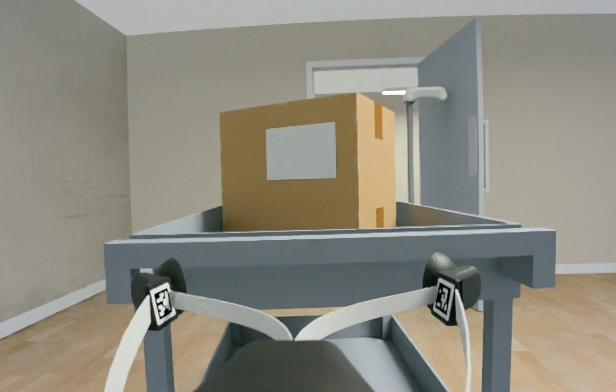

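Request:
move --r2 '{"joints":{"wrist_roll_rad":1.57,"gripper_m":0.1}}' --blocking false --cameras '[]'

Request:
wait --seconds 3 --cameras '[]'

Request:
move --r2 '{"base":{"translate_m":0.185},"pace":"slow"}' --blocking false --cameras '[]'

Request:
wait --seconds 4 --cameras '[]'

Request:
move --r2 '{"joints":{"gripper_m":-0.03}}' --blocking false --cameras '[]'

Request:
wait --seconds 3 --cameras '[]'

Request:
move --r2 '{"base":{"strafe_m":0.11},"pace":"slow"}' --blocking false --cameras '[]'

Request:
wait --seconds 3 --cameras '["r2_head_camera"]'

Scene clock: 515.53 s.
move: r2 moving
r1: as last shown
r1.base_tilt: forward=-1.5 right=+1.3
r1.lidar_m: 2.03 0.35 0.25 - 0.25 0.25 0.52 3.79 1.12 2.76 2.88 1.87
r1.motor_effort: lift_m=+20(20) arm_m=+5(5) wheel_0=-8(8) wheel_1=+9(10) wheel_2=+1(1)
r1.servo_current: wrist_yaw_rad=46(59) wrist_pitch_rad=39(52) wrist_roll_rad=39(59) gripper_m=46(46)
r1.wrist_depth_mm: - 135 - - 342 226 169 / - 121 155 - 345 216 170 / - 125 178 - 345 218 171 / 117 136 220 - 345 219 171 / 224 1983 - - 347 219 172 / 1078 1205 194 1078 191 219 172 / 788 750 750 153 322 196 171
r2.base_odometry: x=+0.130 y=-0.805 heading=-2.058
r2.turned_by_wheels: +0.000
r2.turned_by_imu: +0.000
r2.base_tilt: forward=-0.7 right=+0.1
r2.lidar_m: 0.56 2.73 2.08 1.96 2.07 2.08 2.02 2.17 2.82 2.75 2.92 0.61
r2.base_status: not commanded
r2.joint_positions: lift_m=+0.688 arm_m=+0.000 wrist_yaw_rad=-0.003 wrist_pitch_rad=+0.002 wrist_roll_rad=+0.589 gripper_m=+0.129
r2.joint_status: wrist_roll_rad moving; gripper_m moving
r2.measured_speeds: translate_m=+0.000 strafe_m=+0.000 rotate_rad=+0.000 lift_m=+0.000 arm_m=+0.000 wrist_yaw_rad=+0.000 wrist_pitch_rad=+0.000 wrist_roll_rad=+1.820
r2.motor_effort: lift_m=+16(16) arm_m=+4(4) wheel_0=-5(5) wheel_1=+3(4) wheel_2=+0(0)
r2.servo_current: wrist_yaw_rad=39(52) wrist_pitch_rad=39(46) wrist_roll_rad=59(111) gripper_m=111(111)
r2.hand_pose: x=+0.4590 y=-0.0883 z=+0.8657 quat_wxyz=(+0.957, +0.290, +0.001, -0.002) (m; r2's base frame)
r2.wrist_depth_mm: - - - - - - - / - - - - - - - / - - - 668 - 370 - / - - 759 676 373 430 - / - - 778 370 424 - 1499 / - - 357 418 193 715 462 / - - 418 - - - -
pictures: none
No camera images: "cameras" was empty.

Scene clock: 516.53 s.
earlier move: r2 done
r1.base_odometry: x=-1.370 y=+1.537 heading=+2.924
r1.turned_by_wheels: +0.000
r1.turned_by_imu: +0.000
r1.base_tilt: forward=-1.6 right=+1.3
r1.lidar_m: 2.02 0.34 0.25 - 0.25 0.25 0.47 3.80 1.11 2.76 2.88 1.84
r1.base_status: not commanded
r1.joint_positions: lift_m=+0.127 arm_m=+0.000 wrist_yaw_rad=+3.143 wrist_pitch_rad=+0.002 wrist_roll_rad=+0.000 gripper_m=+0.056
r1.joint_status: not commanded
r1.measured_speeds: all 0
r1.motor_effort: lift_m=+20(20) arm_m=+5(5) wheel_0=-7(8) wheel_1=+10(10) wheel_2=+0(1)
r1.servo_current: wrist_yaw_rad=52(72) wrist_pitch_rad=39(52) wrist_roll_rad=39(65) gripper_m=39(46)
r1.hand_pose: x=-0.1177 y=+0.0871 z=+0.3046 quat_wxyz=(-0.001, -0.001, +0.000, +1.000) (m; r1's base frame)
r1.wrist_depth_mm: - 135 - - 342 225 169 / - 121 155 - 343 216 170 / - 125 178 - 347 218 171 / 117 136 220 - 347 218 171 / 224 - - - 347 219 172 / 1060 1205 194 1098 191 220 171 / 798 750 759 153 320 196 171
r2.base_odometry: x=+0.130 y=-0.805 heading=-2.058
r2.turned_by_wheels: +0.000
r2.turned_by_imu: +0.000
r2.base_tilt: forward=-0.7 right=+0.1
r2.lidar_m: 0.58 2.69 2.05 1.96 2.12 2.09 2.04 2.15 2.84 2.73 2.90 0.64
r2.base_status: not commanded
r2.joint_positions: lift_m=+0.688 arm_m=+0.000 wrist_yaw_rad=-0.003 wrist_pitch_rad=+0.002 wrist_roll_rad=+1.568 gripper_m=+0.100
r2.joint_status: all done
r2.measured_speeds: all 0
r2.motor_effort: lift_m=+16(16) arm_m=+4(4) wheel_0=-5(5) wheel_1=+3(4) wheel_2=+0(0)
r2.servo_current: wrist_yaw_rad=39(59) wrist_pitch_rad=39(46) wrist_roll_rad=46(111) gripper_m=59(117)
r2.hand_pose: x=+0.4590 y=-0.0883 z=+0.8657 quat_wxyz=(+0.708, +0.706, +0.000, -0.002) (m; r2's base frame)
r2.wrist_depth_mm: - - - 407 - 1537 1078 / - - - 433 - 1708 433 / - - - 430 1025 - 424 / - - 668 424 1025 - 424 / - - 715 421 427 - 421 / - - 193 418 193 - - / - - - - - 1863 442
wait: 1.00 of 3 s (r2 has come to rest)
pictures: none
No camera images: "cameras" was empty.

Scene clock: 517.03 s.
move: r2 moving
r1: as last shown
r1.lidar_m: 2.05 0.34 0.25 - 0.25 0.25 0.49 3.79 1.11 2.75 2.88 1.88
r1.motor_effort: lift_m=+20(20) arm_m=+5(5) wheel_0=-8(8) wheel_1=+9(10) wheel_2=+1(1)
r1.servo_current: wrist_yaw_rad=46(59) wrist_pitch_rad=46(46) wrist_roll_rad=52(72) gripper_m=39(46)
r1.wrist_depth_mm: - 135 - - 343 227 169 / - 121 155 - 343 216 170 / - 125 178 - 343 217 171 / 116 136 220 - 349 218 172 / 224 1983 - - 347 219 171 / 1078 1205 193 1078 191 219 172 / 788 750 750 153 322 196 171
r2.base_odometry: x=+0.124 y=-0.816 heading=-2.058
r2.turned_by_wheels: +0.000
r2.turned_by_imu: +0.000
r2.base_tilt: forward=-0.7 right=+0.0
r2.lidar_m: 0.56 2.73 2.04 1.93 2.06 2.09 2.05 2.18 2.81 2.75 2.92 0.59
r2.base_status: translate_m moving
r2.joint_positions: lift_m=+0.688 arm_m=+0.000 wrist_yaw_rad=-0.003 wrist_pitch_rad=+0.002 wrist_roll_rad=+1.568 gripper_m=+0.100
r2.joint_status: not commanded
r2.measured_speeds: translate_m=+0.049 strafe_m=+0.000 rotate_rad=+0.002 lift_m=+0.000 arm_m=+0.000 wrist_yaw_rad=+0.000 wrist_pitch_rad=+0.000 wrist_roll_rad=+0.000
r2.motor_effort: lift_m=+16(16) arm_m=+4(4) wheel_0=+5(9) wheel_1=+5(6) wheel_2=-9(10)
r2.servo_current: wrist_yaw_rad=52(52) wrist_pitch_rad=46(46) wrist_roll_rad=39(59) gripper_m=52(52)
r2.hand_pose: x=+0.4590 y=-0.0883 z=+0.8657 quat_wxyz=(+0.708, +0.706, +0.000, -0.002) (m; r2's base frame)
r2.wrist_depth_mm: - - - 384 - 1366 433 / - - - 424 - 1661 421 / - - - 415 - - 418 / - - 647 418 1025 - - / - - 699 410 410 - - / - - 193 404 193 - - / - - - - - 1921 -
pictures: none
No camera images: "cameras" was empty.

Scene clock: 519.67 s.
earlier move: r2 done
r1.base_odometry: x=-1.370 y=+1.537 heading=+2.924
r1.turned_by_wheels: +0.000
r1.turned_by_imu: +0.000
r1.base_tilt: forward=-1.6 right=+1.3
r1.lidar_m: 2.05 0.35 0.25 - 0.25 0.25 0.50 3.78 1.12 2.74 2.89 1.86
r1.base_status: not commanded
r1.joint_positions: lift_m=+0.127 arm_m=+0.000 wrist_yaw_rad=+3.143 wrist_pitch_rad=+0.002 wrist_roll_rad=+0.000 gripper_m=+0.056
r1.joint_status: not commanded
r1.measured_speeds: all 0
r1.motor_effort: lift_m=+20(20) arm_m=+5(5) wheel_0=-7(8) wheel_1=+9(10) wheel_2=+1(1)
r1.servo_current: wrist_yaw_rad=39(65) wrist_pitch_rad=46(52) wrist_roll_rad=59(72) gripper_m=46(52)
r1.hand_pose: x=-0.1177 y=+0.0871 z=+0.3046 quat_wxyz=(-0.001, -0.001, +0.000, +1.000) (m; r1's base frame)
r1.wrist_depth_mm: - 135 - - 342 225 169 / - 121 155 - 343 216 170 / - 125 178 - 343 217 171 / 117 136 220 - 345 219 171 / 223 1983 - - 349 218 171 / 1078 1205 193 1098 191 217 171 / 798 759 759 153 322 196 172
r2.base_odometry: x=+0.044 y=-0.969 heading=-2.058
r2.turned_by_wheels: +0.000
r2.turned_by_imu: +0.000
r2.base_tilt: forward=-0.6 right=+0.1
r2.lidar_m: 0.39 0.41 2.06 1.97 2.08 2.27 2.22 2.33 2.85 2.76 2.92 0.46
r2.base_status: done
r2.joint_positions: lift_m=+0.688 arm_m=+0.000 wrist_yaw_rad=-0.003 wrist_pitch_rad=+0.002 wrist_roll_rad=+1.568 gripper_m=+0.100
r2.joint_status: not commanded
r2.measured_speeds: all 0
r2.motor_effort: lift_m=+16(16) arm_m=+4(5) wheel_0=+3(10) wheel_1=+3(7) wheel_2=-6(11)
r2.servo_current: wrist_yaw_rad=39(65) wrist_pitch_rad=39(46) wrist_roll_rad=26(59) gripper_m=52(59)
r2.hand_pose: x=+0.4590 y=-0.0883 z=+0.8657 quat_wxyz=(+0.708, +0.706, +0.000, -0.002) (m; r2's base frame)
r2.wrist_depth_mm: - - - 253 254 1708 1255 / - - - 192 252 1708 - / - - 597 190 250 854 - / - - 480 190 248 842 - / - - 512 187 246 - - / - - 195 185 194 - - / - - - - 243 1708 -
wait: 2.63 of 4 s (r2 has come to rest)
pictures: none
No camera images: "cameras" was empty.

Scene clock: 520.17 s.
move: r2 moving
r1: as last shown
r1.lidar_m: 2.06 0.34 0.25 - 0.25 0.25 0.50 3.79 1.12 2.75 2.87 1.86
r1.servo_current: wrist_yaw_rad=52(65) wrist_pitch_rad=39(46) wrist_roll_rad=46(65) gripper_m=46(46)
r1.wrist_depth_mm: - 135 - - 342 227 169 / - 121 155 - 342 216 170 / - 125 178 - 345 217 170 / 117 136 220 - 347 220 171 / 224 1921 - - 347 220 172 / 1078 1205 195 1078 190 219 172 / 798 759 750 153 322 196 171
r2.base_odometry: x=+0.044 y=-0.969 heading=-2.058
r2.turned_by_wheels: +0.000
r2.turned_by_imu: +0.000
r2.base_tilt: forward=-0.7 right=+0.0
r2.lidar_m: 0.40 0.41 2.03 1.94 2.07 2.29 2.22 2.34 2.84 2.76 2.93 0.43
r2.base_status: not commanded
r2.joint_positions: lift_m=+0.688 arm_m=+0.000 wrist_yaw_rad=-0.003 wrist_pitch_rad=+0.002 wrist_roll_rad=+1.568 gripper_m=+0.083
r2.joint_status: gripper_m moving
r2.measured_speeds: all 0
r2.motor_effort: lift_m=+16(16) arm_m=+4(4) wheel_0=+3(4) wheel_1=+3(4) wheel_2=-6(6)
r2.servo_current: wrist_yaw_rad=59(59) wrist_pitch_rad=46(46) wrist_roll_rad=52(52) gripper_m=104(104)
r2.hand_pose: x=+0.4590 y=-0.0883 z=+0.8657 quat_wxyz=(+0.708, +0.706, +0.000, -0.002) (m; r2's base frame)
r2.wrist_depth_mm: - - - 255 256 1661 1255 / - - - 192 253 1708 - / - - 603 191 251 854 - / - - 484 190 250 842 - / - - 512 188 248 - - / - - 195 186 190 - - / - - - - 244 1756 -
pictures: none
No camera images: "cameras" was empty.

Scene clock: 521.63 s.
earlier move: r2 done
r1.base_odometry: x=-1.370 y=+1.537 heading=+2.924
r1.turned_by_wheels: +0.000
r1.turned_by_imu: +0.000
r1.base_tilt: forward=-1.6 right=+1.3
r1.lidar_m: 2.05 0.36 0.25 - 0.25 0.25 0.51 3.79 1.12 2.75 2.85 1.88
r1.base_status: not commanded
r1.joint_positions: lift_m=+0.127 arm_m=+0.000 wrist_yaw_rad=+3.143 wrist_pitch_rad=+0.002 wrist_roll_rad=+0.000 gripper_m=+0.056
r1.joint_status: not commanded
r1.measured_speeds: all 0
r1.motor_effort: lift_m=+20(20) arm_m=+5(5) wheel_0=-8(8) wheel_1=+10(10) wheel_2=+1(1)
r1.servo_current: wrist_yaw_rad=59(72) wrist_pitch_rad=46(46) wrist_roll_rad=39(65) gripper_m=39(52)
r1.hand_pose: x=-0.1177 y=+0.0871 z=+0.3046 quat_wxyz=(-0.001, -0.001, +0.000, +1.000) (m; r1's base frame)
r1.wrist_depth_mm: - 135 - - 343 227 169 / - 121 155 - 345 216 170 / - 125 178 - 345 218 172 / 117 136 220 - 345 219 171 / 224 1921 - - 349 218 171 / 1098 1205 193 1078 191 219 171 / 798 759 750 153 320 197 171
r2.base_odometry: x=+0.044 y=-0.969 heading=-2.058
r2.turned_by_wheels: +0.000
r2.turned_by_imu: +0.000
r2.base_tilt: forward=-0.6 right=+0.1
r2.lidar_m: 0.39 0.41 2.05 1.95 2.09 2.30 2.22 2.36 2.85 2.76 2.92 0.44
r2.base_status: not commanded
r2.joint_positions: lift_m=+0.688 arm_m=+0.000 wrist_yaw_rad=+0.000 wrist_pitch_rad=+0.003 wrist_roll_rad=+1.568 gripper_m=-0.029
r2.joint_status: all done
r2.measured_speeds: all 0
r2.motor_effort: lift_m=+16(16) arm_m=+1(4) wheel_0=+2(4) wheel_1=+3(4) wheel_2=-1(6)
r2.servo_current: wrist_yaw_rad=46(59) wrist_pitch_rad=46(46) wrist_roll_rad=39(59) gripper_m=111(280)
r2.hand_pose: x=+0.4593 y=-0.0874 z=+0.8656 quat_wxyz=(+0.708, +0.706, +0.001, -0.001) (m; r2's base frame)
r2.wrist_depth_mm: - - - 178 239 1661 1229 / - - - 177 238 1537 - / - - 549 176 236 831 - / - - 469 176 236 831 - / - - 517 174 235 - - / - - 187 173 181 - - / - - - - 232 1618 -
wait: 1.47 of 3 s (r2 has come to rest)
pictures: none
No camera images: "cameras" was empty.

Scene clock: 522.13 s.
move: r2 moving
r1: as last shown
r1.lidar_m: 2.03 0.36 0.25 - 0.25 0.25 0.51 3.79 1.11 2.75 2.87 1.88
r1.motor_effort: lift_m=+20(20) arm_m=+5(5) wheel_0=-7(8) wheel_1=+9(10) wheel_2=+0(1)
r1.servo_current: wrist_yaw_rad=46(59) wrist_pitch_rad=33(52) wrist_roll_rad=39(59) gripper_m=33(46)
r1.wrist_depth_mm: - 135 - - 342 227 169 / - 121 155 - 345 216 170 / - 125 179 - 345 216 171 / 117 136 219 - 347 219 172 / 224 1921 - - 347 218 172 / 1060 1160 193 1098 191 219 171 / 788 750 750 153 322 196 171
r2.base_odometry: x=+0.056 y=-0.975 heading=-2.059
r2.turned_by_wheels: +0.000
r2.turned_by_imu: +0.000
r2.base_tilt: forward=-0.6 right=+0.1
r2.lidar_m: 0.38 0.39 2.03 1.93 2.06 2.24 2.20 2.37 2.86 2.78 2.93 0.41
r2.base_status: strafe_m moving
r2.joint_positions: lift_m=+0.688 arm_m=+0.000 wrist_yaw_rad=+0.000 wrist_pitch_rad=+0.003 wrist_roll_rad=+1.568 gripper_m=-0.029
r2.joint_status: not commanded
r2.measured_speeds: translate_m=+0.000 strafe_m=+0.056 rotate_rad=-0.001 lift_m=+0.000 arm_m=+0.000 wrist_yaw_rad=+0.000 wrist_pitch_rad=+0.000 wrist_roll_rad=+0.000
r2.motor_effort: lift_m=+16(16) arm_m=-1(1) wheel_0=-14(14) wheel_1=+7(8) wheel_2=+0(2)
r2.servo_current: wrist_yaw_rad=52(59) wrist_pitch_rad=39(46) wrist_roll_rad=46(59) gripper_m=111(111)
r2.hand_pose: x=+0.4593 y=-0.0874 z=+0.8656 quat_wxyz=(+0.708, +0.706, +0.001, -0.001) (m; r2's base frame)
r2.wrist_depth_mm: - - - 177 237 1661 1160 / - - - 176 237 1576 - / - - 539 175 236 831 - / - - 469 174 234 842 - / - - 508 174 233 - - / - - 187 173 179 - - / - - - - 231 1618 -
pictures: none
No camera images: "cameras" was empty.

Scene clock: 523.87 s.
earlier move: r2 done
r1.base_odometry: x=-1.370 y=+1.537 heading=+2.924
r1.turned_by_wheels: +0.000
r1.turned_by_imu: +0.000
r1.base_tilt: forward=-1.6 right=+1.3
r1.lidar_m: 2.25 0.33 0.25 - 0.25 0.25 0.52 3.80 1.12 2.75 2.88 1.91
r1.base_status: not commanded
r1.joint_positions: lift_m=+0.127 arm_m=+0.000 wrist_yaw_rad=+3.143 wrist_pitch_rad=+0.002 wrist_roll_rad=+0.000 gripper_m=+0.056
r1.joint_status: not commanded
r1.measured_speeds: all 0
r1.motor_effort: lift_m=+20(20) arm_m=+5(5) wheel_0=-7(8) wheel_1=+9(10) wheel_2=+1(1)
r1.servo_current: wrist_yaw_rad=52(65) wrist_pitch_rad=39(52) wrist_roll_rad=46(65) gripper_m=46(46)
r1.hand_pose: x=-0.1177 y=+0.0871 z=+0.3046 quat_wxyz=(-0.001, -0.001, +0.000, +1.000) (m; r1's base frame)
r1.wrist_depth_mm: - 135 - - 343 226 169 / - 121 155 - 343 216 170 / - 125 178 - 345 219 170 / 117 136 220 - 345 219 171 / 224 1921 - - 349 219 171 / 1078 1205 194 1118 190 218 172 / 809 750 759 153 324 196 171
r2.base_odometry: x=+0.141 y=-1.020 heading=-2.058
r2.turned_by_wheels: +0.000
r2.turned_by_imu: +0.000
r2.base_tilt: forward=-0.6 right=+0.1
r2.lidar_m: 0.39 0.45 1.92 1.85 1.98 2.29 2.20 2.35 2.92 2.86 3.03 0.42
r2.base_status: done
r2.joint_positions: lift_m=+0.688 arm_m=+0.000 wrist_yaw_rad=+0.000 wrist_pitch_rad=+0.003 wrist_roll_rad=+1.568 gripper_m=-0.029
r2.joint_status: not commanded
r2.measured_speeds: all 0
r2.motor_effort: lift_m=+16(16) arm_m=-3(4) wheel_0=-6(14) wheel_1=+4(9) wheel_2=+0(2)
r2.servo_current: wrist_yaw_rad=39(59) wrist_pitch_rad=46(46) wrist_roll_rad=39(65) gripper_m=104(111)
r2.hand_pose: x=+0.4593 y=-0.0874 z=+0.8656 quat_wxyz=(+0.708, +0.706, +0.001, -0.001) (m; r2's base frame)
r2.wrist_depth_mm: - - - 157 214 1576 - / - - 580 159 218 759 - / - 488 455 162 221 - - / - - 480 165 225 - - / - - 544 168 229 - - / - - 186 170 180 - - / - - - - 236 1576 488
wait: 1.73 of 3 s (r2 has come to rest)
pictures: r2_head_camera
Images, in order (width x height): r2_head_camera 420x560.

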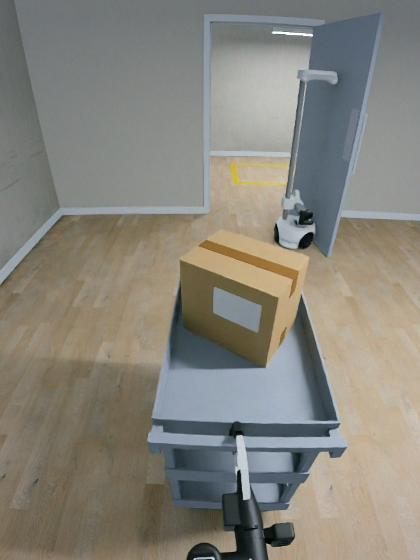

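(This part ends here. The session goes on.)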